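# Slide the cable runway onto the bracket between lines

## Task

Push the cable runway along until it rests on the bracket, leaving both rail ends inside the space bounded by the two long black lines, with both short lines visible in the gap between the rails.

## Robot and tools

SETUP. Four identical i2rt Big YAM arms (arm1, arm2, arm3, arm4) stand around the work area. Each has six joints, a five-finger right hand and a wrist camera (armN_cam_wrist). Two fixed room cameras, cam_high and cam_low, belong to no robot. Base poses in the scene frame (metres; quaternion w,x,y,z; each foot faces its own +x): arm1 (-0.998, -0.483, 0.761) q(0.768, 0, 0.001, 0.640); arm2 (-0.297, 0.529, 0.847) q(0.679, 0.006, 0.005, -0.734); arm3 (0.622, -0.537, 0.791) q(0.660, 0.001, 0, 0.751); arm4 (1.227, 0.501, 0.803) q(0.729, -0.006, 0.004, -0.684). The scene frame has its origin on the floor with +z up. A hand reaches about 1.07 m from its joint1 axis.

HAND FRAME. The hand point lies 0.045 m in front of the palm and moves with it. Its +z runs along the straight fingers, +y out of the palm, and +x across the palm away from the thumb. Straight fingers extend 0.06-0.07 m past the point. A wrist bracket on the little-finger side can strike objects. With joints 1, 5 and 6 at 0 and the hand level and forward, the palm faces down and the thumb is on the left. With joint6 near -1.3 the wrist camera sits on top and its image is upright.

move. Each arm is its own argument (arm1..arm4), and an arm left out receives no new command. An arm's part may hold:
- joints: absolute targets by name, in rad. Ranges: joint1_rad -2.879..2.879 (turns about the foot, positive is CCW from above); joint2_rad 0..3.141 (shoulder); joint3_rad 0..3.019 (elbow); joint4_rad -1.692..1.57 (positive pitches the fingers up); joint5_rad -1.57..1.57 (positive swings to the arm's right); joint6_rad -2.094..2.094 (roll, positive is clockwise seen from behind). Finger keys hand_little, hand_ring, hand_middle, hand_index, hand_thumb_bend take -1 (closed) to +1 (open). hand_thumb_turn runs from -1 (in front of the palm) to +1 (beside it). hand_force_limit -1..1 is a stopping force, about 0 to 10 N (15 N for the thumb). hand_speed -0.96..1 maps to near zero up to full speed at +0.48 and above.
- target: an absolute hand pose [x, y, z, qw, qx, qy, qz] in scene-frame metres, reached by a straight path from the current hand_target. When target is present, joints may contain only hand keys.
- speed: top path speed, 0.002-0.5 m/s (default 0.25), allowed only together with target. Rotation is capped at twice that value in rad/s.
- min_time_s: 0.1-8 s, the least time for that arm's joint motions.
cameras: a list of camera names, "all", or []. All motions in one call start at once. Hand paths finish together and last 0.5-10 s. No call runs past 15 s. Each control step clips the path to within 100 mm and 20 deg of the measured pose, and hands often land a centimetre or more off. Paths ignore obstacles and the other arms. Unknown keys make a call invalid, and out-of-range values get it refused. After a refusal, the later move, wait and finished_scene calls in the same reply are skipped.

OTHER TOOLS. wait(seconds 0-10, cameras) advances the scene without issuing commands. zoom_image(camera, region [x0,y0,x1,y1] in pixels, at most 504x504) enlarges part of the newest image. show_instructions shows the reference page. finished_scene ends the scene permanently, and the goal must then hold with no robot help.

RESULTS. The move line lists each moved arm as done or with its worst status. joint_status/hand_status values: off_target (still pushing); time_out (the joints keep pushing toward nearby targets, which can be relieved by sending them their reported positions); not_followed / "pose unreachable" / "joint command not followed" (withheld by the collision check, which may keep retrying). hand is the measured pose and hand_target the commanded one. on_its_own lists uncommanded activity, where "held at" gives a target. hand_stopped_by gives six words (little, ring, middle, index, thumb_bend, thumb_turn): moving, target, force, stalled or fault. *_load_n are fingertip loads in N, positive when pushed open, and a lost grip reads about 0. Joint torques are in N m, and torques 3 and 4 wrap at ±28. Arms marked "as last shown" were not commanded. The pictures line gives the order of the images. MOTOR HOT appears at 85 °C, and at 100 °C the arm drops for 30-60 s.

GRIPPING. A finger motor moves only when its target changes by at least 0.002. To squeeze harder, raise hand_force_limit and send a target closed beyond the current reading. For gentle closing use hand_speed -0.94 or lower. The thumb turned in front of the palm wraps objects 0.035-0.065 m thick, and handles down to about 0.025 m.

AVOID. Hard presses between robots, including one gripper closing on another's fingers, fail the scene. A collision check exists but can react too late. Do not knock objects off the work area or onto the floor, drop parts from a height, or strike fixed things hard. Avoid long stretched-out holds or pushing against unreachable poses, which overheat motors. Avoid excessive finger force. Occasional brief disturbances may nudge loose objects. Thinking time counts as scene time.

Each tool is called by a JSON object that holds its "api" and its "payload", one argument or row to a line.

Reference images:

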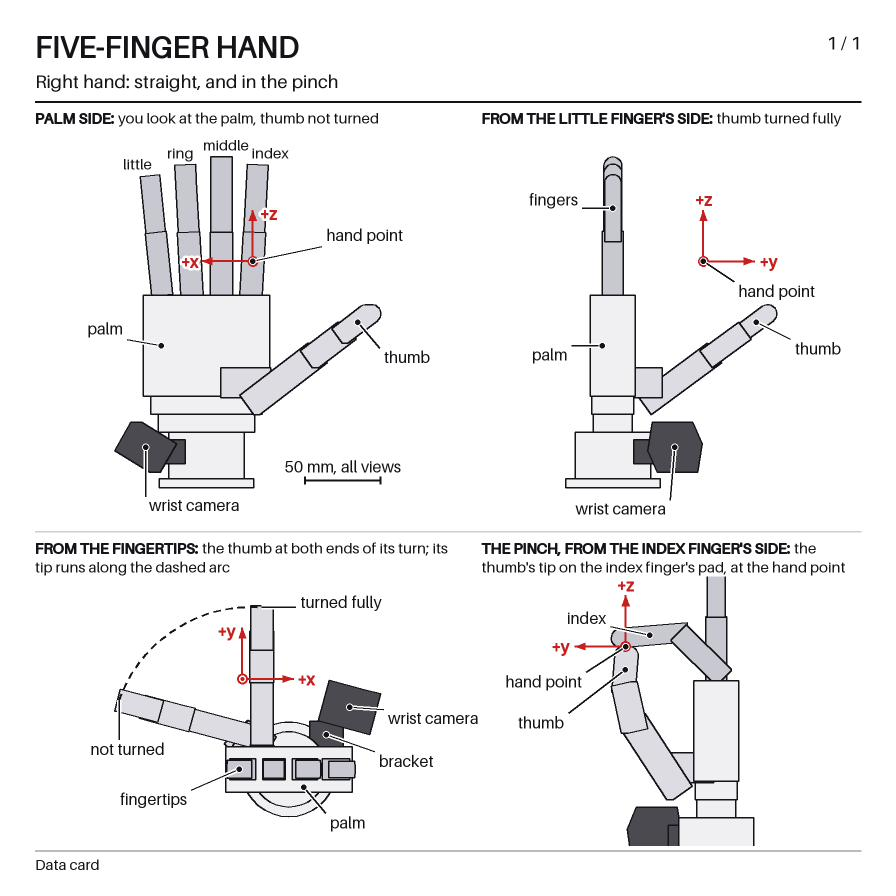

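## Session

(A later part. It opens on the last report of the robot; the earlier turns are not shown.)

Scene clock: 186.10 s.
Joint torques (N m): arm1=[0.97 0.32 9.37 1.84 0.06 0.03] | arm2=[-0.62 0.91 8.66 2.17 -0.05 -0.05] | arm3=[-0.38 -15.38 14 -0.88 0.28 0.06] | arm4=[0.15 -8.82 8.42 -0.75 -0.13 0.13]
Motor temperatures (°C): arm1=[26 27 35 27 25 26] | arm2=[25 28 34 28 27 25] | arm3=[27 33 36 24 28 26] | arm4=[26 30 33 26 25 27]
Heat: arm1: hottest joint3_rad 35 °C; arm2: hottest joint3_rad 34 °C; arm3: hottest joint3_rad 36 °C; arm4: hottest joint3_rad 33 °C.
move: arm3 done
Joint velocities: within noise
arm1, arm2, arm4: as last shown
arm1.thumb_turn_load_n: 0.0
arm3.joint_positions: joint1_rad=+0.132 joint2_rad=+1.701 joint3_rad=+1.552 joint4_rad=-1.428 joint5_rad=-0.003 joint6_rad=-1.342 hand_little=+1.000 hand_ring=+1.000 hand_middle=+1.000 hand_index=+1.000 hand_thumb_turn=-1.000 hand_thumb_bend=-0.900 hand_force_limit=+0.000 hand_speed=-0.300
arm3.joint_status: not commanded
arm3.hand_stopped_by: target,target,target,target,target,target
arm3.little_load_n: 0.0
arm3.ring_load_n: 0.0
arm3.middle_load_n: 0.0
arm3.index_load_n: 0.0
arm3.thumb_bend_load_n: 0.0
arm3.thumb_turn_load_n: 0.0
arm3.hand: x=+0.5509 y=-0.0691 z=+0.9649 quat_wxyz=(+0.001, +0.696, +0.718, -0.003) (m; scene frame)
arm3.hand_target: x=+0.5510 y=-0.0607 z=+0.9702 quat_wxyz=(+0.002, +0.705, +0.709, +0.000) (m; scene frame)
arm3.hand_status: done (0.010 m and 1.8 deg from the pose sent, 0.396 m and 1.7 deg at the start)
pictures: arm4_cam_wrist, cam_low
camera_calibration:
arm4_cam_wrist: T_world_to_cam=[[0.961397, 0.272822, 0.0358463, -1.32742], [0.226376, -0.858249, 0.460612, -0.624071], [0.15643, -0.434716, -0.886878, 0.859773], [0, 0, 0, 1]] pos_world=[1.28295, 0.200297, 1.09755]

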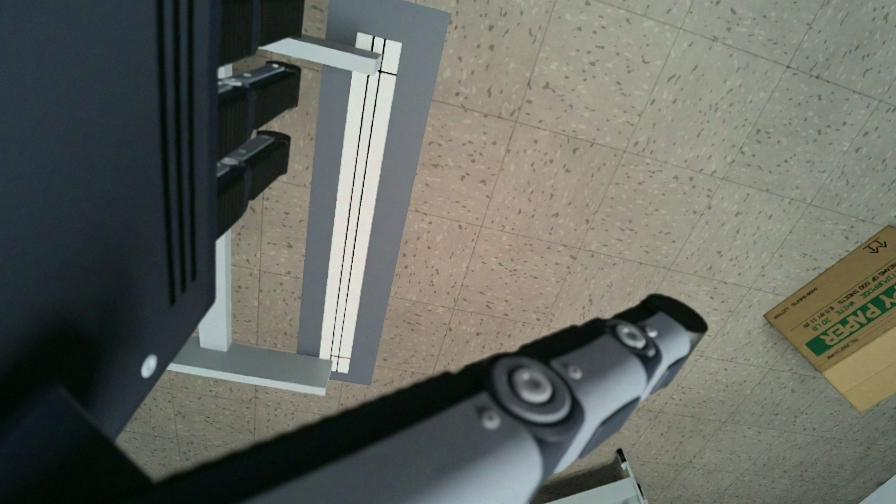

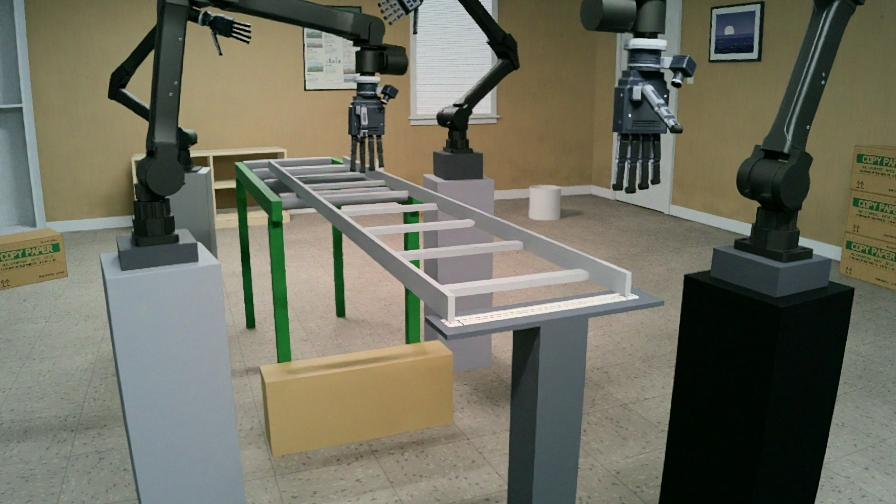

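{"api": "move", "payload": {
  "arm3": {"target": [0.18, -0.045, 0.95, 0, 0.7071, 0.7071, 0], "speed": 0.2},
  "cameras": ["arm3_cam_wrist", "arm2_cam_wrist"]
}}

Scene clock: 191.40 s.
Joint torques (N m): arm1=[0.85 0.5 9.35 1.87 0.07 0.03] | arm2=[-1.61 0.73 8.76 2.17 -0.03 -0.06] | arm3=[-0.32 -24 14.16 -0.8 0.3 0.05] | arm4=[0.56 -9.29 8.51 -0.61 -0.17 0.12]
Motor temperatures (°C): arm1=[26 27 35 27 25 26] | arm2=[25 28 34 28 27 25] | arm3=[27 34 36 24 28 26] | arm4=[26 30 33 26 25 27]
Heat: arm1: hottest joint3_rad 35 °C; arm2: hottest joint3_rad 34 °C; arm3: hottest joint3_rad 36 °C; arm4: hottest joint3_rad 33 °C.
move: arm3 off_target
Joint velocities: within noise
arm1, arm2, arm4: as last shown
arm3.joint_positions: joint1_rad=+0.644 joint2_rad=+2.303 joint3_rad=+2.473 joint4_rad=-1.677 joint5_rad=-0.002 joint6_rad=-0.829 hand_little=+1.000 hand_ring=+1.000 hand_middle=+1.000 hand_index=+1.000 hand_thumb_turn=-1.000 hand_thumb_bend=-0.900 hand_force_limit=+0.000 hand_speed=-0.300
arm3.joint_status: not commanded
arm3.hand_stopped_by: target,target,target,target,target,target
arm3.little_load_n: 0.0
arm3.ring_load_n: 0.0
arm3.middle_load_n: 0.0
arm3.index_load_n: 0.5
arm3.thumb_bend_load_n: 0.0
arm3.thumb_turn_load_n: 0.0
arm3.hand: x=+0.1821 y=-0.0504 z=+0.9523 quat_wxyz=(-0.033, +0.696, +0.717, +0.000) (m; scene frame)
arm3.hand_target: x=+0.1816 y=-0.0461 z=+0.9498 quat_wxyz=(-0.030, +0.705, +0.708, +0.003) (m; scene frame)
arm3.hand_status: off_target (0.006 m and 4.1 deg from the pose sent, 0.372 m and 1.8 deg at the start; a joint's target at an end of its range on 28 of 84 steps)
arm4.thumb_bend_load_n: -0.5
pictures: arm2_cam_wrist, arm3_cam_wrist
camera_calibration:
arm3_cam_wrist: T_world_to_cam=[[0.956117, 0.287702, -0.055395, -0.104576], [0.280645, -0.845027, 0.455157, -0.524642], [0.0841391, -0.450729, -0.888687, 0.927546], [0, 0, 0, 1]] pos_world=[0.169182, 0.00482208, 1.0573]

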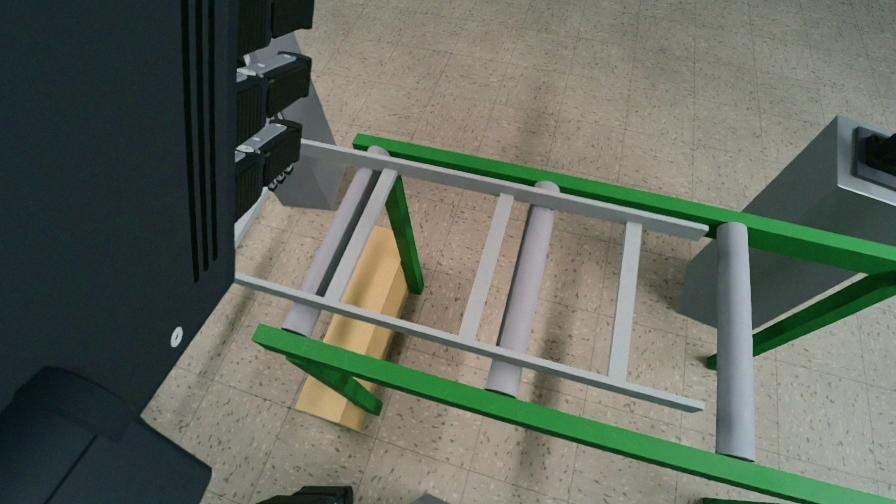

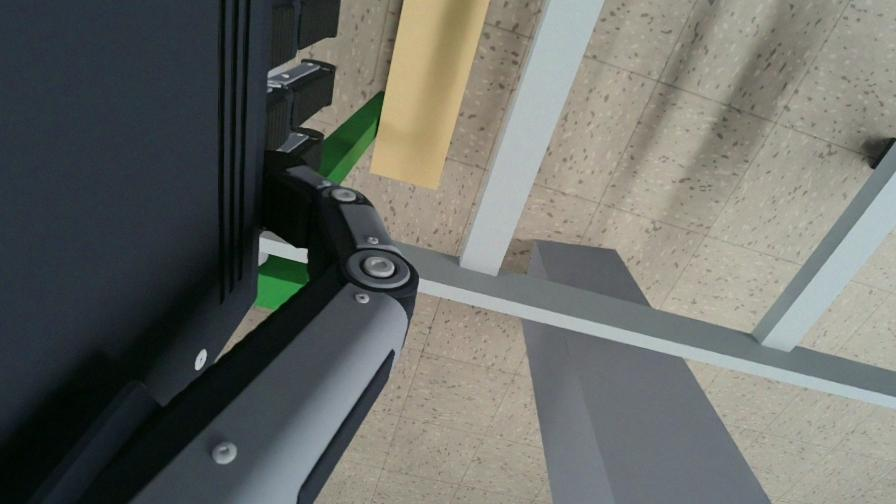

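{"api": "zoom_image", "payload": {
  "camera": "arm3_cam_wrist",
  "region": [240, 160, 560, 340]
}}

{"api": "zoom_image", "payload": {
  "camera": "arm2_cam_wrist",
  "region": [300, 110, 480, 220]
}}

{"api": "zoom_image", "payload": {
  "camera": "arm2_cam_wrist",
  "region": [600, 170, 780, 280]
}}

Scaled by 1.575.

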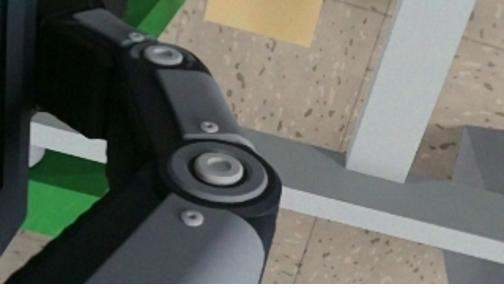

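Scaled by 2.800.

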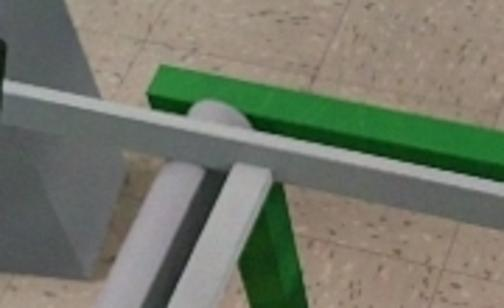

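Scaled by 2.800.

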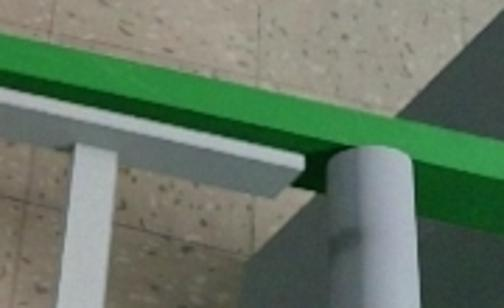

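{"api": "move", "payload": {
  "arm3": {"target": [0.18, -0.055, 0.745, 0, 0.7071, 0.7071, 0], "speed": 0.12},
  "cameras": ["arm3_cam_wrist", "cam_low", "arm4_cam_wrist"]
}}

{"api": "zoom_image", "payload": {
  "camera": "cam_low",
  "region": [230, 100, 480, 270]
}}

Scene clock: 196.33 s.
Joint torques (N m): arm1=[0.91 -0.03 9.39 1.81 0.05 0.04] | arm2=[-1.03 0.73 8.81 2.28 -0.04 -0.07] | arm3=[0.32 -24.23 10.26 0.69 0.07 0.06] | arm4=[0.85 -9.35 8.47 -0.7 -0.06 0.1]
Motor temperatures (°C): arm1=[26 27 35 27 25 26] | arm2=[25 28 34 28 27 25] | arm3=[27 35 36 24 27 26] | arm4=[26 30 33 26 25 27]
Heat: arm1: hottest joint3_rad 35 °C; arm2: hottest joint3_rad 34 °C; arm3: hottest joint3_rad 36 °C; arm4: hottest joint3_rad 33 °C.
move: arm3 off_target
Joint velocities: within noise
arm1, arm2, arm4: as last shown
arm3.joint_positions: joint1_rad=+0.644 joint2_rad=+2.396 joint3_rad=+2.129 joint4_rad=-1.306 joint5_rad=-0.002 joint6_rad=-0.817 hand_little=+1.000 hand_ring=+1.000 hand_middle=+1.000 hand_index=+1.000 hand_thumb_turn=-1.000 hand_thumb_bend=-0.900 hand_force_limit=+0.000 hand_speed=-0.300
arm3.joint_status: not commanded
arm3.hand_stopped_by: target,target,target,target,target,target
arm3.little_load_n: 0.0
arm3.ring_load_n: 0.0
arm3.middle_load_n: 0.0
arm3.index_load_n: 0.0
arm3.thumb_bend_load_n: 0.0
arm3.thumb_turn_load_n: 0.0
arm3.hand: x=+0.1852 y=-0.0545 z=+0.7612 quat_wxyz=(+0.000, +0.701, +0.713, +0.000) (m; scene frame)
arm3.hand_target: x=+0.1803 y=-0.0552 z=+0.7453 quat_wxyz=(+0.000, +0.707, +0.707, +0.000) (m; scene frame)
arm3.hand_status: off_target (0.017 m and 1.0 deg from the pose sent, 0.207 m and 4.1 deg at the start)
arm4.thumb_bend_load_n: 0.0
pictures: arm3_cam_wrist, arm4_cam_wrist, cam_low
camera_calibration:
arm3_cam_wrist: T_world_to_cam=[[0.961401, 0.27402, -0.0249399, -0.141896], [0.248407, -0.825395, 0.506968, -0.474429], [0.118334, -0.493594, -0.861604, 0.726305], [0, 0, 0, 1]] pos_world=[0.168324, 0.00579062, 0.862769]
arm4_cam_wrist: T_world_to_cam=[[0.961397, 0.272822, 0.0358463, -1.32742], [0.226376, -0.858249, 0.460612, -0.624071], [0.15643, -0.434716, -0.886878, 0.859773], [0, 0, 0, 1]] pos_world=[1.28295, 0.200297, 1.09755]

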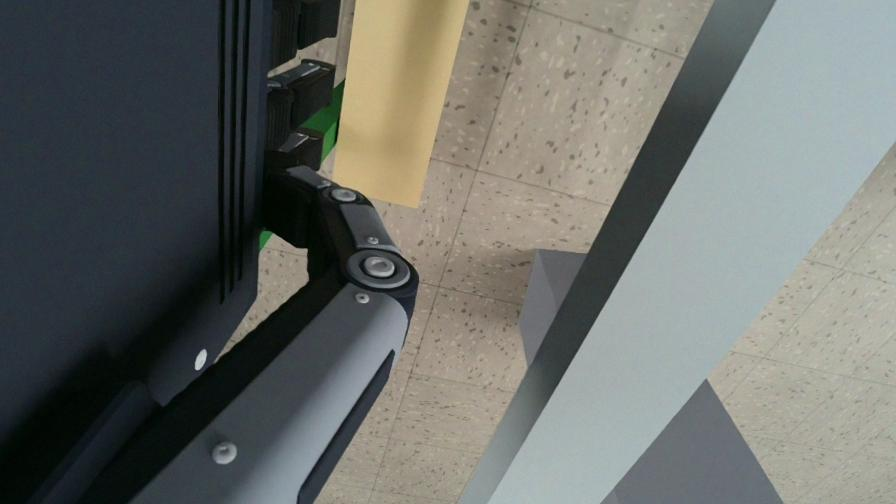

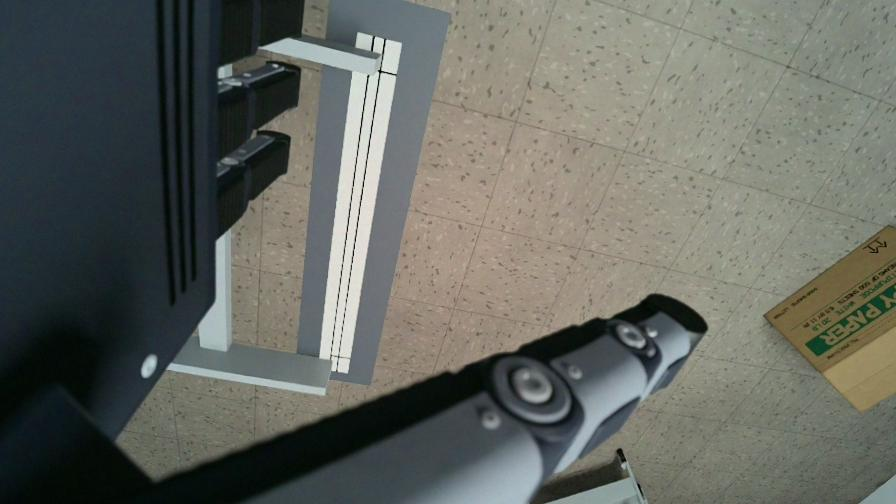

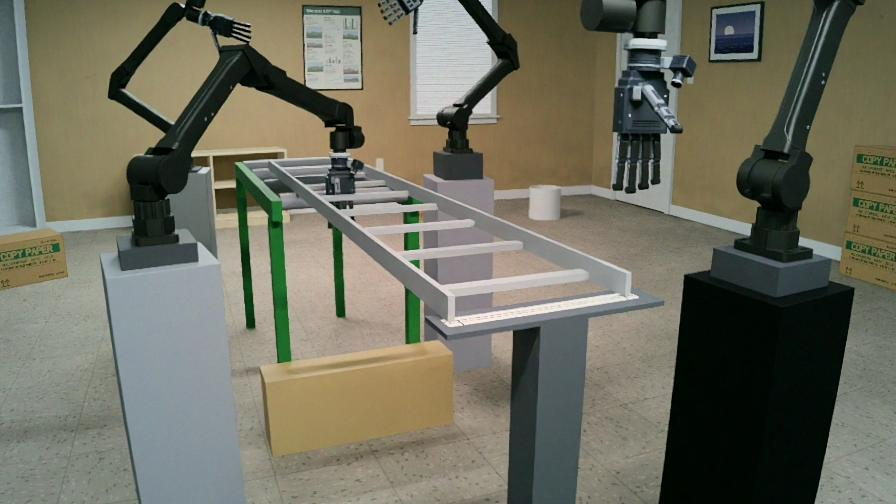

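Scaled by 2.016.

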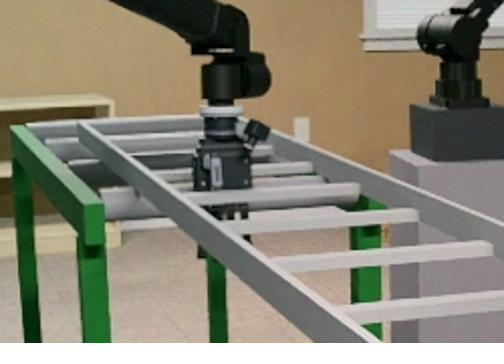

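{"api": "move", "payload": {
  "arm3": {"target": [0.178, -0.125, 0.735, 0, 0.7071, 0.7071, 0], "speed": 0.04},
  "cameras": ["arm3_cam_wrist", "cam_low", "arm4_cam_wrist"]
}}

{"api": "zoom_image", "payload": {
  "camera": "arm4_cam_wrist",
  "region": [350, 30, 400, 80]
}}

{"api": "zoom_image", "payload": {
  "camera": "arm4_cam_wrist",
  "region": [310, 340, 360, 390]
}}

Scene clock: 199.20 s.
Joint torques (N m): arm1=[0.44 0.03 9.39 1.84 0.08 0.04] | arm2=[-1.08 0.32 8.73 2.11 -0.03 -0.04] | arm3=[0.97 -26.34 8.75 0.64 0.09 0.06] | arm4=[1.44 -9.7 8.14 -0.87 -0.11 0.11]
Motor temperatures (°C): arm1=[26 27 35 27 25 26] | arm2=[25 28 34 28 27 25] | arm3=[27 35 36 24 27 26] | arm4=[26 30 33 26 25 27]
Heat: arm1: hottest joint3_rad 35 °C; arm2: hottest joint3_rad 34 °C; arm3: hottest joint3_rad 36 °C; arm4: hottest joint3_rad 33 °C.
move: arm3 done
Joint velocities: within noise
arm1.joint_positions: joint1_rad=-0.142 joint2_rad=+0.620 joint3_rad=+1.415 joint4_rad=-1.151 joint5_rad=+0.048 joint6_rad=-1.153 hand_little=+1.000 hand_ring=+1.000 hand_middle=+1.000 hand_index=+1.000 hand_thumb_turn=+1.000 hand_thumb_bend=+1.000 hand_force_limit=+0.000 hand_speed=-0.800
arm1.joint_status: not commanded
arm1.hand_stopped_by: target,target,target,target,target,target
arm1.little_load_n: 0.0
arm1.ring_load_n: 0.0
arm1.middle_load_n: 0.0
arm1.index_load_n: 0.0
arm1.thumb_bend_load_n: 0.0
arm1.thumb_turn_load_n: 0.5
arm1.hand: x=-0.8670 y=-0.2603 z=+1.2965 quat_wxyz=(-0.409, +0.758, +0.318, +0.397) (m; scene frame)
arm1.hand_target: x=-0.8678 y=-0.2625 z=+1.3083 quat_wxyz=(-0.417, +0.751, +0.315, +0.404) (m; scene frame)
arm1.hand_status: not commanded
arm2.joint_positions: joint1_rad=+0.381 joint2_rad=+0.615 joint3_rad=+1.325 joint4_rad=-1.250 joint5_rad=-0.033 joint6_rad=-1.280 hand_little=+1.000 hand_ring=+1.000 hand_middle=+1.000 hand_index=+1.000 hand_thumb_turn=+1.000 hand_thumb_bend=+1.000 hand_force_limit=+0.000 hand_speed=-0.800
arm2.joint_status: not commanded
arm2.hand_stopped_by: target,target,target,target,target,target
arm2.little_load_n: 0.0
arm2.ring_load_n: 0.0
arm2.middle_load_n: 0.0
arm2.index_load_n: 0.0
arm2.thumb_bend_load_n: 0.0
arm2.thumb_turn_load_n: 0.0
arm2.hand: x=-0.2646 y=+0.2716 z=+1.3177 quat_wxyz=(+0.213, +0.626, -0.609, +0.438) (m; scene frame)
arm2.hand_target: x=-0.2649 y=+0.2725 z=+1.3273 quat_wxyz=(+0.217, +0.623, -0.605, +0.446) (m; scene frame)
arm2.hand_status: not commanded
arm3.joint_positions: joint1_rad=+0.715 joint2_rad=+2.309 joint3_rad=+1.873 joint4_rad=-1.164 joint5_rad=+0.000 joint6_rad=-0.742 hand_little=+1.000 hand_ring=+1.000 hand_middle=+1.000 hand_index=+1.000 hand_thumb_turn=-1.000 hand_thumb_bend=-0.900 hand_force_limit=+0.000 hand_speed=-0.300
arm3.joint_status: not commanded
arm3.hand_stopped_by: target,target,target,target,target,target
arm3.little_load_n: 0.0
arm3.ring_load_n: 0.0
arm3.middle_load_n: 0.0
arm3.index_load_n: 0.0
arm3.thumb_bend_load_n: 0.0
arm3.thumb_turn_load_n: 0.0
arm3.hand: x=+0.1867 y=-0.1236 z=+0.7300 quat_wxyz=(+0.014, +0.702, +0.712, +0.001) (m; scene frame)
arm3.hand_target: x=+0.1783 y=-0.1245 z=+0.7350 quat_wxyz=(+0.000, +0.707, +0.707, +0.001) (m; scene frame)
arm3.hand_status: done (0.010 m and 1.8 deg from the pose sent, 0.076 m and 1.0 deg at the start)
arm4.joint_positions: joint1_rad=-0.049 joint2_rad=+1.191 joint3_rad=+1.080 joint4_rad=-1.446 joint5_rad=-0.012 joint6_rad=+1.575 hand_little=+1.000 hand_ring=+1.000 hand_middle=+1.000 hand_index=+1.000 hand_thumb_turn=-1.000 hand_thumb_bend=+1.000 hand_force_limit=+0.000 hand_speed=-0.700
arm4.joint_status: not commanded
arm4.hand_stopped_by: target,target,target,target,target,target
arm4.little_load_n: 0.0
arm4.ring_load_n: 0.0
arm4.middle_load_n: 0.0
arm4.index_load_n: 0.0
arm4.thumb_bend_load_n: 0.0
arm4.thumb_turn_load_n: 0.0
arm4.hand: x=+1.2967 y=+0.1436 z=+1.0014 quat_wxyz=(-0.005, -0.703, -0.711, +0.006) (m; scene frame)
arm4.hand_target: x=+1.2998 y=+0.1501 z=+1.0001 quat_wxyz=(+0.000, -0.707, -0.707, +0.000) (m; scene frame)
arm4.hand_status: not commanded
pictures: arm3_cam_wrist, arm4_cam_wrist, cam_low
camera_calibration:
arm3_cam_wrist: T_world_to_cam=[[0.962928, 0.269627, -0.0083869, -0.138035], [0.23347, -0.817422, 0.526605, -0.526547], [0.135131, -0.509041, -0.850069, 0.651635], [0, 0, 0, 1]] pos_world=[0.167794, -0.0614843, 0.830059]
arm4_cam_wrist: T_world_to_cam=[[0.961397, 0.272822, 0.0358463, -1.32742], [0.226376, -0.858249, 0.460612, -0.624071], [0.15643, -0.434716, -0.886878, 0.859773], [0, 0, 0, 1]] pos_world=[1.28295, 0.200297, 1.09755]

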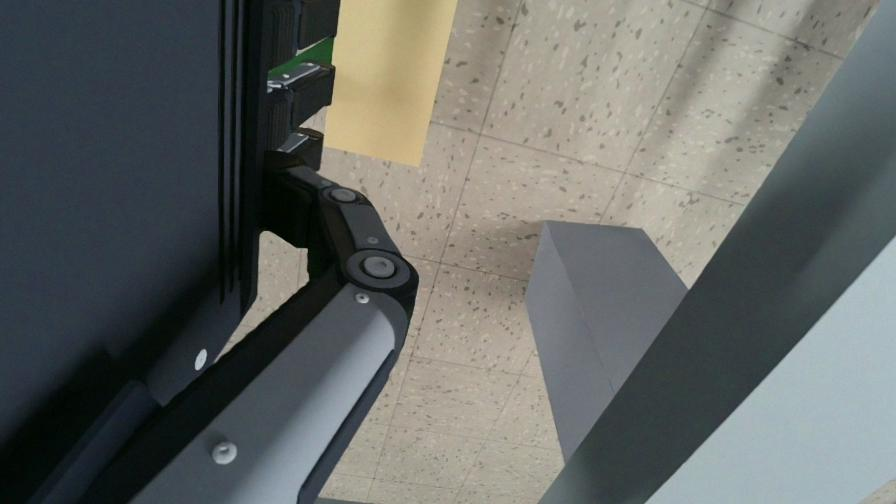

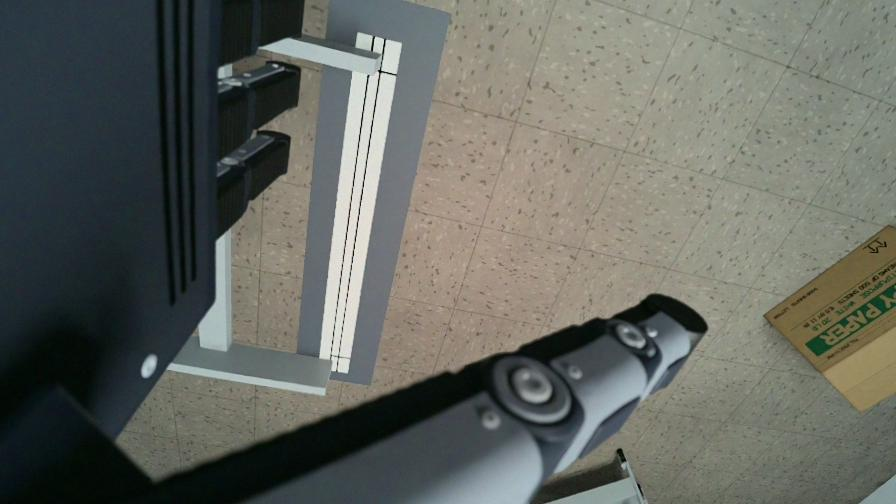

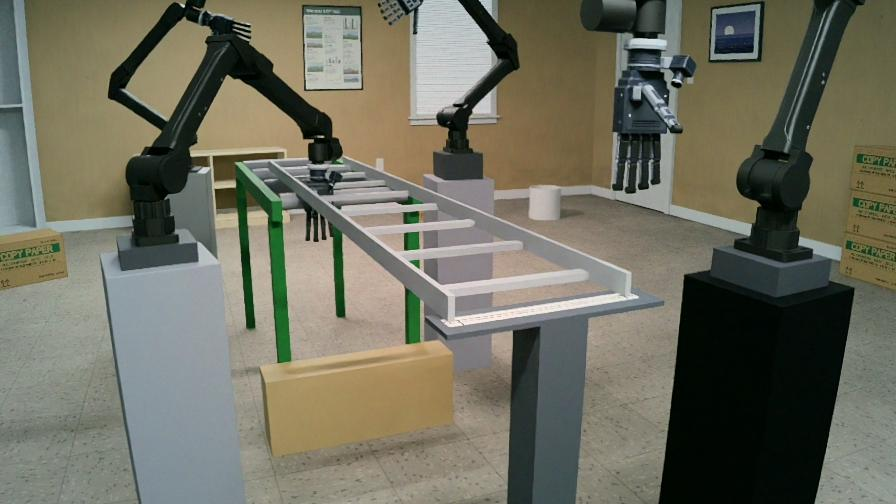

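Scaled by 10.080.

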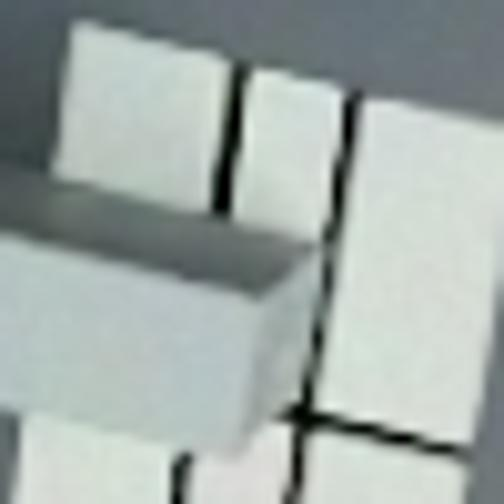

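Scaled by 10.080.

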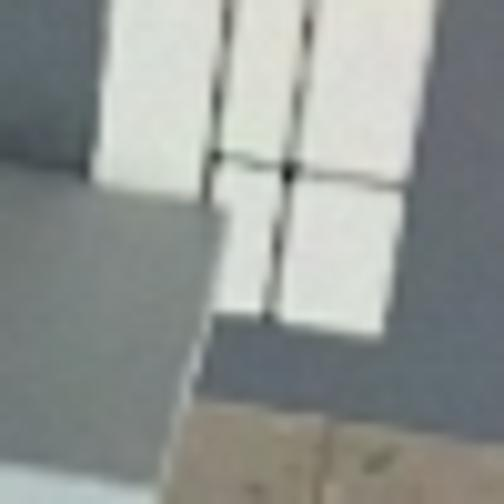

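{"api": "zoom_image", "payload": {
  "camera": "cam_low",
  "region": [240, 100, 440, 260]
}}

{"api": "move", "payload": {
  "cameras": ["arm2_cam_wrist", "cam_high"]
}}

{"api": "zoom_image", "payload": {
  "camera": "arm2_cam_wrist",
  "region": [230, 100, 480, 320]
}}

{"api": "zoom_image", "payload": {
  "camera": "cam_high",
  "region": [480, 180, 720, 340]
}}

Scaled by 2.520.

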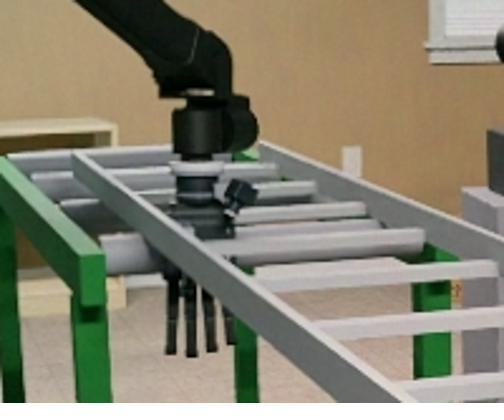

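Scene clock: 199.87 s.
Joint torques (N m): arm1=[1.08 0.38 9.39 1.91 0.08 0.05] | arm2=[-0.62 0.67 8.77 2.21 -0.06 -0.06] | arm3=[0.67 -26.29 8.76 0.58 0.08 0.05] | arm4=[1.03 -9.7 8.42 -0.64 -0.12 0.06]
Motor temperatures (°C): arm1=[26 27 35 27 25 26] | arm2=[25 28 34 28 27 25] | arm3=[27 35 36 24 27 26] | arm4=[26 30 33 26 25 27]
Heat: arm1: hottest joint3_rad 35 °C; arm2: hottest joint3_rad 34 °C; arm3: hottest joint3_rad 36 °C; arm4: hottest joint3_rad 33 °C.
Joint velocities: within noise
arm1.joint_positions: joint1_rad=-0.142 joint2_rad=+0.620 joint3_rad=+1.415 joint4_rad=-1.151 joint5_rad=+0.048 joint6_rad=-1.153 hand_little=+1.000 hand_ring=+1.000 hand_middle=+1.000 hand_index=+1.000 hand_thumb_turn=+1.000 hand_thumb_bend=+1.000 hand_force_limit=+0.000 hand_speed=-0.800
arm1.joint_status: not commanded
arm1.hand_stopped_by: target,target,target,target,target,target
arm1.little_load_n: 0.0
arm1.ring_load_n: 0.0
arm1.middle_load_n: 0.0
arm1.index_load_n: 0.0
arm1.thumb_bend_load_n: 0.0
arm1.thumb_turn_load_n: 0.0
arm1.hand: x=-0.8670 y=-0.2603 z=+1.2965 quat_wxyz=(-0.409, +0.758, +0.318, +0.397) (m; scene frame)
arm1.hand_target: x=-0.8678 y=-0.2625 z=+1.3083 quat_wxyz=(-0.417, +0.751, +0.315, +0.404) (m; scene frame)
arm1.hand_status: not commanded
arm2.joint_positions: joint1_rad=+0.381 joint2_rad=+0.615 joint3_rad=+1.325 joint4_rad=-1.250 joint5_rad=-0.033 joint6_rad=-1.280 hand_little=+1.000 hand_ring=+1.000 hand_middle=+1.000 hand_index=+1.000 hand_thumb_turn=+1.000 hand_thumb_bend=+1.000 hand_force_limit=+0.000 hand_speed=-0.800
arm2.joint_status: not commanded
arm2.hand_stopped_by: target,target,target,target,target,target
arm2.little_load_n: 0.5
arm2.ring_load_n: 0.0
arm2.middle_load_n: 0.0
arm2.index_load_n: 0.0
arm2.thumb_bend_load_n: 0.0
arm2.thumb_turn_load_n: 0.0
arm2.hand: x=-0.2646 y=+0.2716 z=+1.3177 quat_wxyz=(+0.213, +0.626, -0.609, +0.438) (m; scene frame)
arm2.hand_target: x=-0.2649 y=+0.2725 z=+1.3273 quat_wxyz=(+0.217, +0.623, -0.605, +0.446) (m; scene frame)
arm2.hand_status: not commanded
arm3.joint_positions: joint1_rad=+0.715 joint2_rad=+2.309 joint3_rad=+1.873 joint4_rad=-1.164 joint5_rad=-0.002 joint6_rad=-0.742 hand_little=+1.000 hand_ring=+1.000 hand_middle=+1.000 hand_index=+1.000 hand_thumb_turn=-1.000 hand_thumb_bend=-0.900 hand_force_limit=+0.000 hand_speed=-0.300
arm3.joint_status: not commanded
arm3.hand_stopped_by: target,target,target,target,target,target
arm3.little_load_n: 0.0
arm3.ring_load_n: 0.0
arm3.middle_load_n: 0.0
arm3.index_load_n: 0.0
arm3.thumb_bend_load_n: 0.0
arm3.thumb_turn_load_n: 0.0
arm3.hand: x=+0.1865 y=-0.1238 z=+0.7299 quat_wxyz=(+0.014, +0.702, +0.712, +0.000) (m; scene frame)
arm3.hand_target: x=+0.1782 y=-0.1247 z=+0.7350 quat_wxyz=(+0.000, +0.707, +0.707, +0.000) (m; scene frame)
arm3.hand_status: done (0.010 m and 1.8 deg from the pose sent, 0.076 m and 1.0 deg at the start)
arm4.joint_positions: joint1_rad=-0.049 joint2_rad=+1.191 joint3_rad=+1.080 joint4_rad=-1.446 joint5_rad=-0.012 joint6_rad=+1.575 hand_little=+1.000 hand_ring=+1.000 hand_middle=+1.000 hand_index=+1.000 hand_thumb_turn=-1.000 hand_thumb_bend=+1.000 hand_force_limit=+0.000 hand_speed=-0.700
arm4.joint_status: not commanded
arm4.hand_stopped_by: target,target,target,target,target,target
arm4.little_load_n: 0.0
arm4.ring_load_n: 0.0
arm4.middle_load_n: 0.0
arm4.index_load_n: 0.0
arm4.thumb_bend_load_n: 0.0
arm4.thumb_turn_load_n: 0.0
arm4.hand: x=+1.2967 y=+0.1436 z=+1.0014 quat_wxyz=(-0.005, -0.703, -0.711, +0.006) (m; scene frame)
arm4.hand_target: x=+1.2998 y=+0.1501 z=+1.0001 quat_wxyz=(+0.000, -0.707, -0.707, +0.000) (m; scene frame)
arm4.hand_status: not commanded
pictures: arm2_cam_wrist, cam_high

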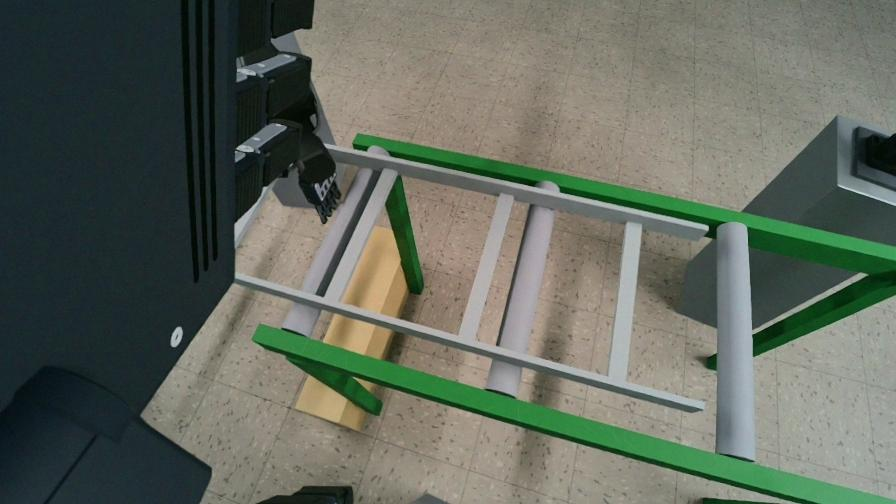

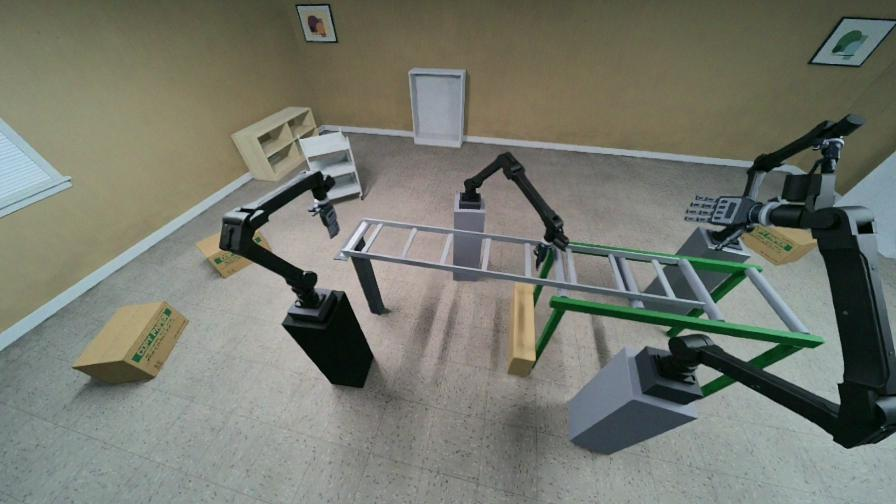

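Scaled by 2.016.

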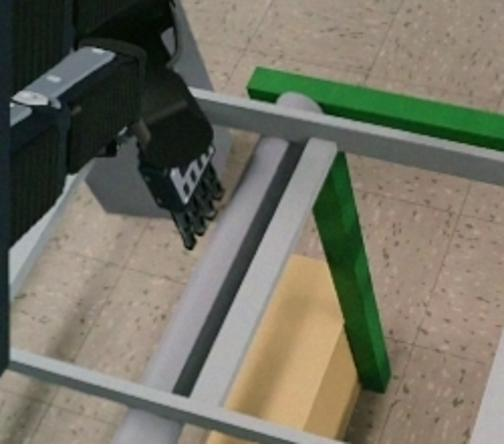

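Scaled by 2.100.

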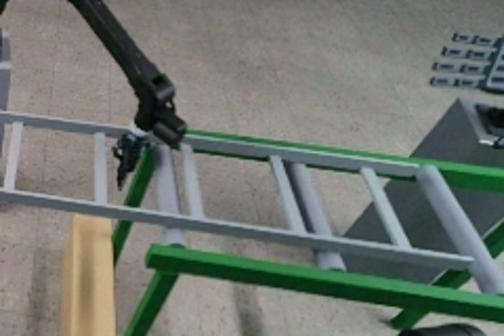

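{"api": "move", "payload": {
  "arm3": {"target": [0.172, -0.145, 0.742, 0, 0.7071, 0.7071, 0], "speed": 0.03},
  "cameras": ["arm3_cam_wrist", "cam_low", "arm4_cam_wrist"]
}}

{"api": "zoom_image", "payload": {
  "camera": "arm4_cam_wrist",
  "region": [350, 30, 400, 80]
}}

{"api": "zoom_image", "payload": {
  "camera": "arm3_cam_wrist",
  "region": [200, 400, 500, 504]
}}

{"api": "zoom_image", "payload": {
  "camera": "cam_low",
  "region": [240, 100, 440, 260]
}}

Scene clock: 203.90 s.
Joint torques (N m): arm1=[0.67 0.26 9.42 1.84 0.07 0.04] | arm2=[-1.14 0.97 8.84 2.18 -0.06 -0.04] | arm3=[2.32 -26.11 8.24 0.21 -0.01 0.1] | arm4=[0.5 -10.11 8.39 -0.75 -0.14 0.11]
Motor temperatures (°C): arm1=[26 27 35 27 25 26] | arm2=[25 28 34 28 27 25] | arm3=[27 36 36 24 27 26] | arm4=[26 29 33 26 25 27]
Heat: arm1: hottest joint3_rad 35 °C; arm2: hottest joint3_rad 34 °C; arm3: hottest joint2_rad 36 °C; arm4: hottest joint3_rad 33 °C.
move: arm3 off_target
Joint velocities: within noise
arm1, arm2, arm4: as last shown
arm2.little_load_n: 0.0
arm3.joint_positions: joint1_rad=+0.722 joint2_rad=+2.279 joint3_rad=+1.841 joint4_rad=-1.137 joint5_rad=+0.012 joint6_rad=-0.719 hand_little=+1.000 hand_ring=+1.000 hand_middle=+1.000 hand_index=+1.000 hand_thumb_turn=-1.000 hand_thumb_bend=-0.900 hand_force_limit=+0.000 hand_speed=-0.300
arm3.joint_status: not commanded
arm3.hand_stopped_by: target,target,target,target,target,target
arm3.little_load_n: 0.0
arm3.ring_load_n: 0.0
arm3.middle_load_n: 0.0
arm3.index_load_n: 0.0
arm3.thumb_bend_load_n: 0.0
arm3.thumb_turn_load_n: 0.0
arm3.hand: x=+0.1849 y=-0.1270 z=+0.7368 quat_wxyz=(+0.001, +0.708, +0.706, +0.007) (m; scene frame)
arm3.hand_target: x=+0.1716 y=-0.1413 z=+0.7413 quat_wxyz=(-0.006, +0.707, +0.707, +0.005) (m; scene frame)
arm3.hand_status: off_target (0.023 m and 0.8 deg from the pose sent, 0.028 m and 1.8 deg at the start)
pictures: arm3_cam_wrist, arm4_cam_wrist, cam_low
camera_calibration:
arm3_cam_wrist: T_world_to_cam=[[0.966795, 0.255272, -0.0120161, -0.135306], [0.226603, -0.83458, 0.502123, -0.515334], [0.11815, -0.488173, -0.864712, 0.672535], [0, 0, 0, 1]] pos_world=[0.16813, -0.0672339, 0.838685]
arm4_cam_wrist: T_world_to_cam=[[0.961397, 0.272822, 0.0358463, -1.32742], [0.226376, -0.858249, 0.460612, -0.624071], [0.15643, -0.434716, -0.886878, 0.859773], [0, 0, 0, 1]] pos_world=[1.28295, 0.200297, 1.09755]

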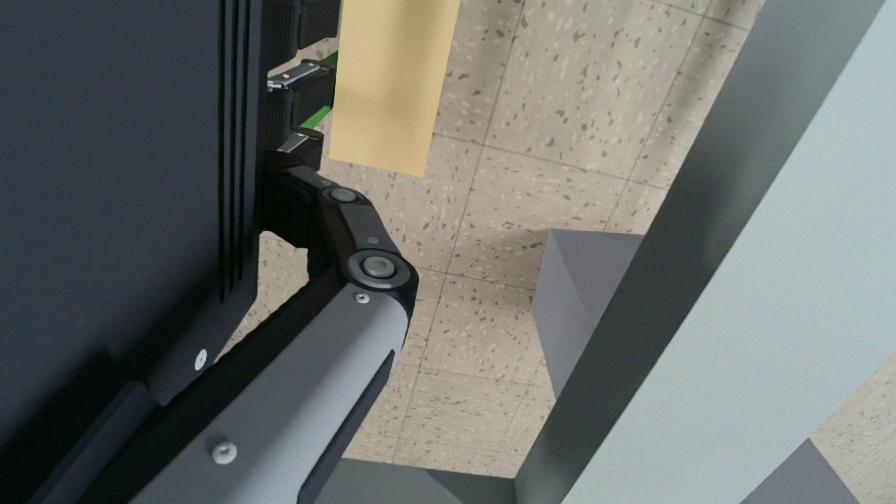

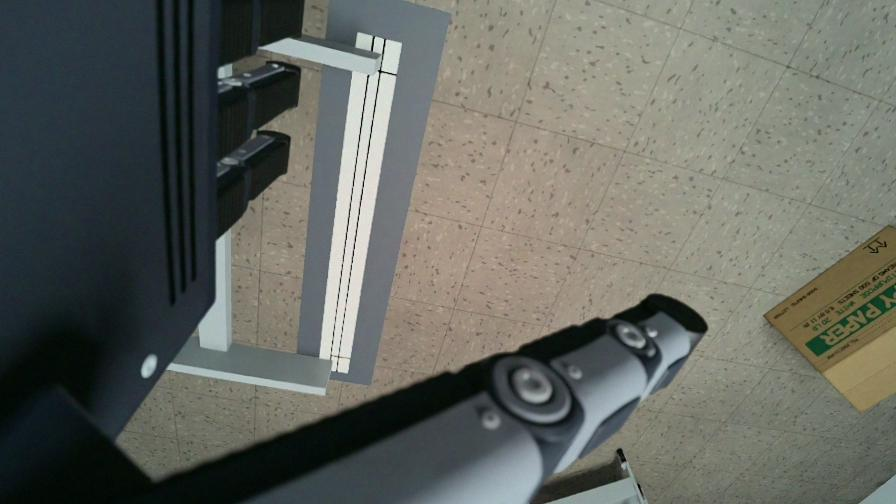

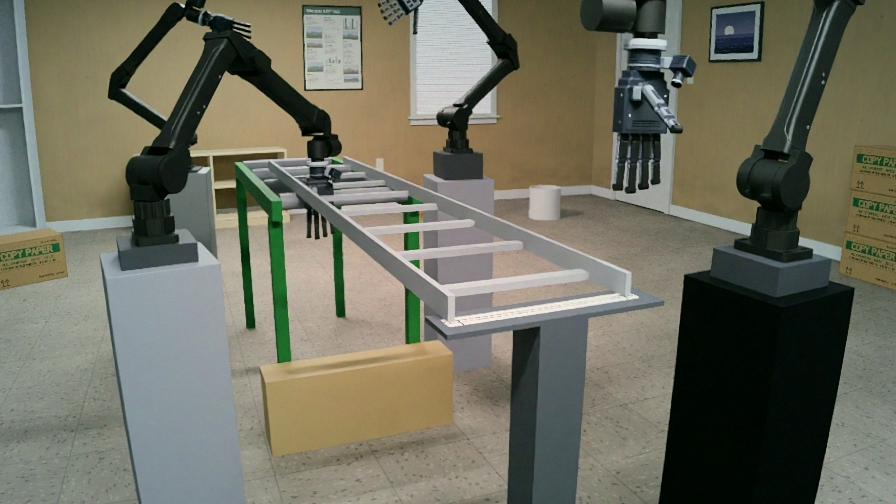

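Scaled by 10.080.

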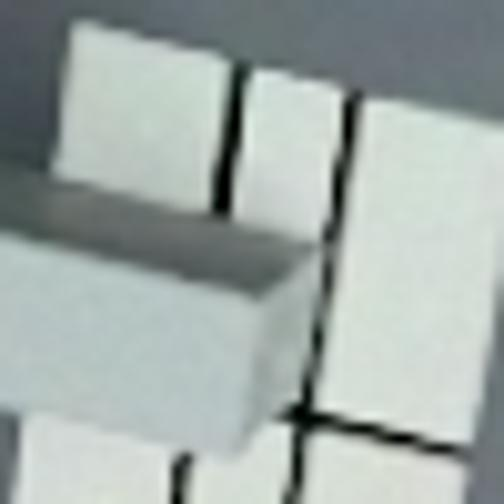

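Scaled by 1.680.

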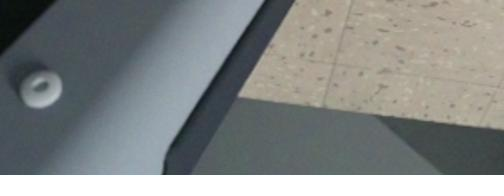

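Scaled by 2.520.

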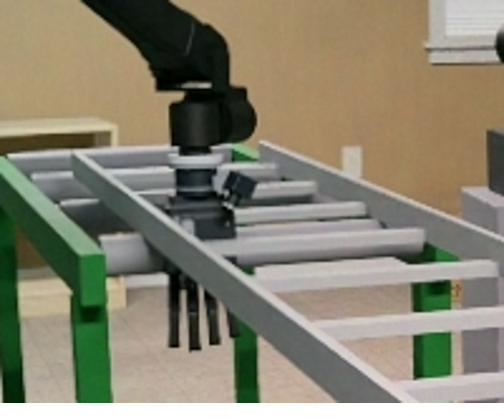

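{"api": "move", "payload": {
  "arm3": {"target": [0.170, -0.170, 0.745, 0, 0.7071, 0.7071, 0], "speed": 0.03},
  "cameras": ["arm3_cam_wrist", "arm4_cam_wrist"]
}}

{"api": "zoom_image", "payload": {
  "camera": "arm4_cam_wrist",
  "region": [350, 30, 400, 80]
}}

{"api": "zoom_image", "payload": {
  "camera": "arm4_cam_wrist",
  "region": [310, 340, 360, 390]
}}

Scene clock: 206.77 s.
Joint torques (N m): arm1=[0.73 0.15 9.32 1.77 0.07 0.02] | arm2=[-1.26 1.03 8.85 2.14 -0.05 -0.07] | arm3=[4.72 -26.11 6.38 -0.8 -0.64 0.17] | arm4=[0.21 -9.17 8.29 -0.73 -0.13 0.12]
Motor temperatures (°C): arm1=[26 27 35 27 25 26] | arm2=[25 28 34 28 27 25] | arm3=[27 36 36 24 27 26] | arm4=[26 29 33 26 25 27]
Heat: arm1: hottest joint3_rad 35 °C; arm2: hottest joint3_rad 34 °C; arm3: hottest joint2_rad 36 °C; arm4: hottest joint3_rad 33 °C.
move: arm3 off_target
Joint velocities: within noise
arm1, arm2, arm4: as last shown
arm1.thumb_turn_load_n: 0.5
arm2.thumb_bend_load_n: 0.5
arm3.joint_positions: joint1_rad=+0.721 joint2_rad=+2.244 joint3_rad=+1.798 joint4_rad=-1.094 joint5_rad=+0.015 joint6_rad=-0.696 hand_little=+1.000 hand_ring=+1.000 hand_middle=+1.000 hand_index=+1.000 hand_thumb_turn=-1.000 hand_thumb_bend=-0.900 hand_force_limit=+0.000 hand_speed=-0.300
arm3.joint_status: not commanded
arm3.hand_stopped_by: target,target,target,target,target,target
arm3.little_load_n: 0.0
arm3.ring_load_n: 0.0
arm3.middle_load_n: 0.0
arm3.index_load_n: 0.0
arm3.thumb_bend_load_n: 0.0
arm3.thumb_turn_load_n: 0.0
arm3.hand: x=+0.1853 y=-0.1280 z=+0.7421 quat_wxyz=(-0.017, +0.716, +0.698, +0.007) (m; scene frame)
arm3.hand_target: x=+0.1712 y=-0.1682 z=+0.7444 quat_wxyz=(+0.000, +0.707, +0.707, +0.001) (m; scene frame)
arm3.hand_status: off_target (0.045 m and 2.5 deg from the pose sent, 0.046 m and 0.8 deg at the start)
pictures: arm3_cam_wrist, arm4_cam_wrist
camera_calibration:
arm3_cam_wrist: T_world_to_cam=[[0.972075, 0.232763, -0.0298431, -0.125934], [0.218664, -0.852267, 0.475213, -0.499706], [0.0851778, -0.468468, -0.879365, 0.696061], [0, 0, 0, 1]] pos_world=[0.172396, -0.0704876, 0.8458]
arm4_cam_wrist: T_world_to_cam=[[0.961397, 0.272822, 0.0358463, -1.32742], [0.226376, -0.858249, 0.460612, -0.624071], [0.15643, -0.434716, -0.886878, 0.859773], [0, 0, 0, 1]] pos_world=[1.28295, 0.200297, 1.09755]

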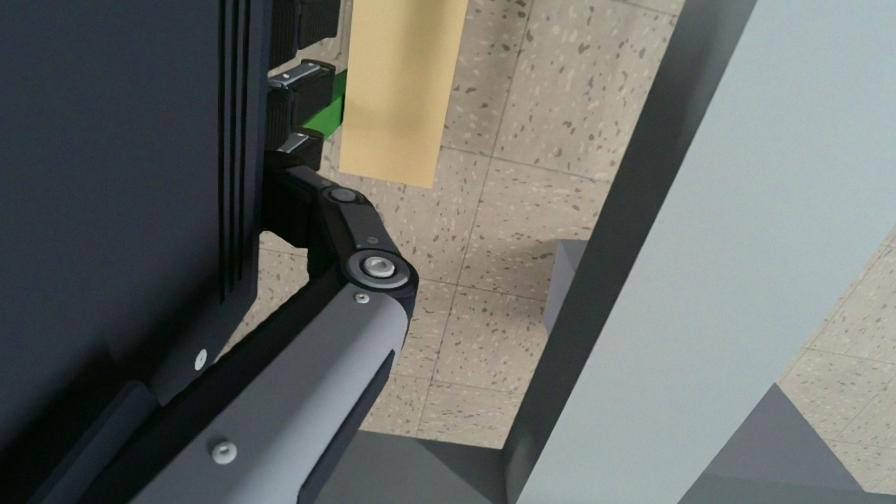

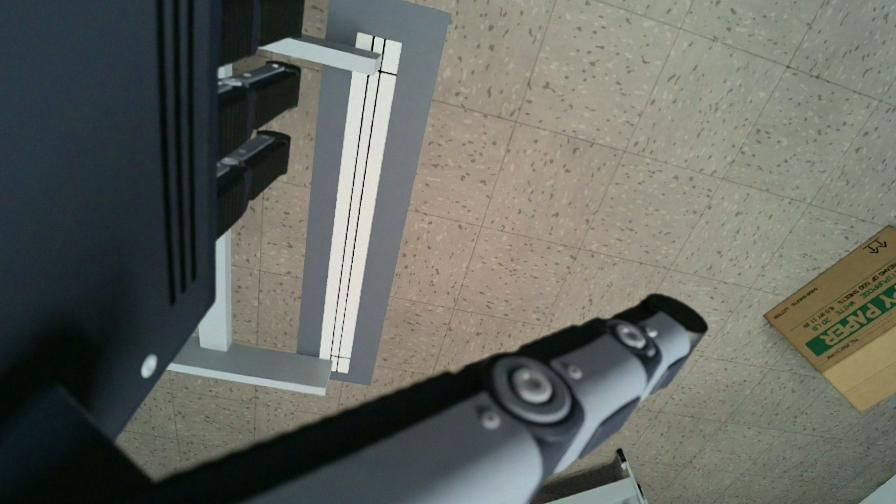

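Scaled by 10.080.

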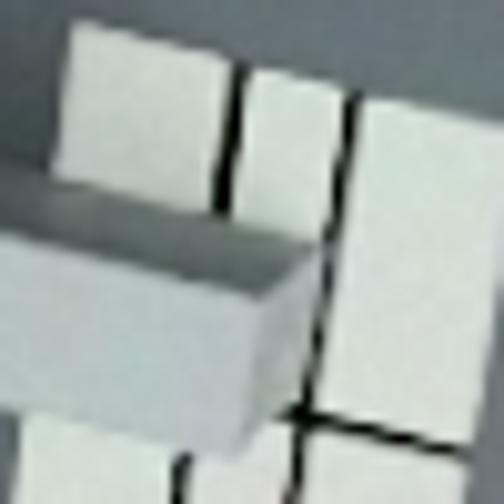

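Scaled by 10.080.

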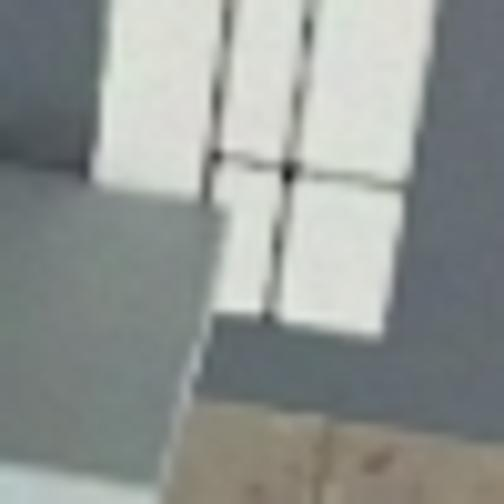

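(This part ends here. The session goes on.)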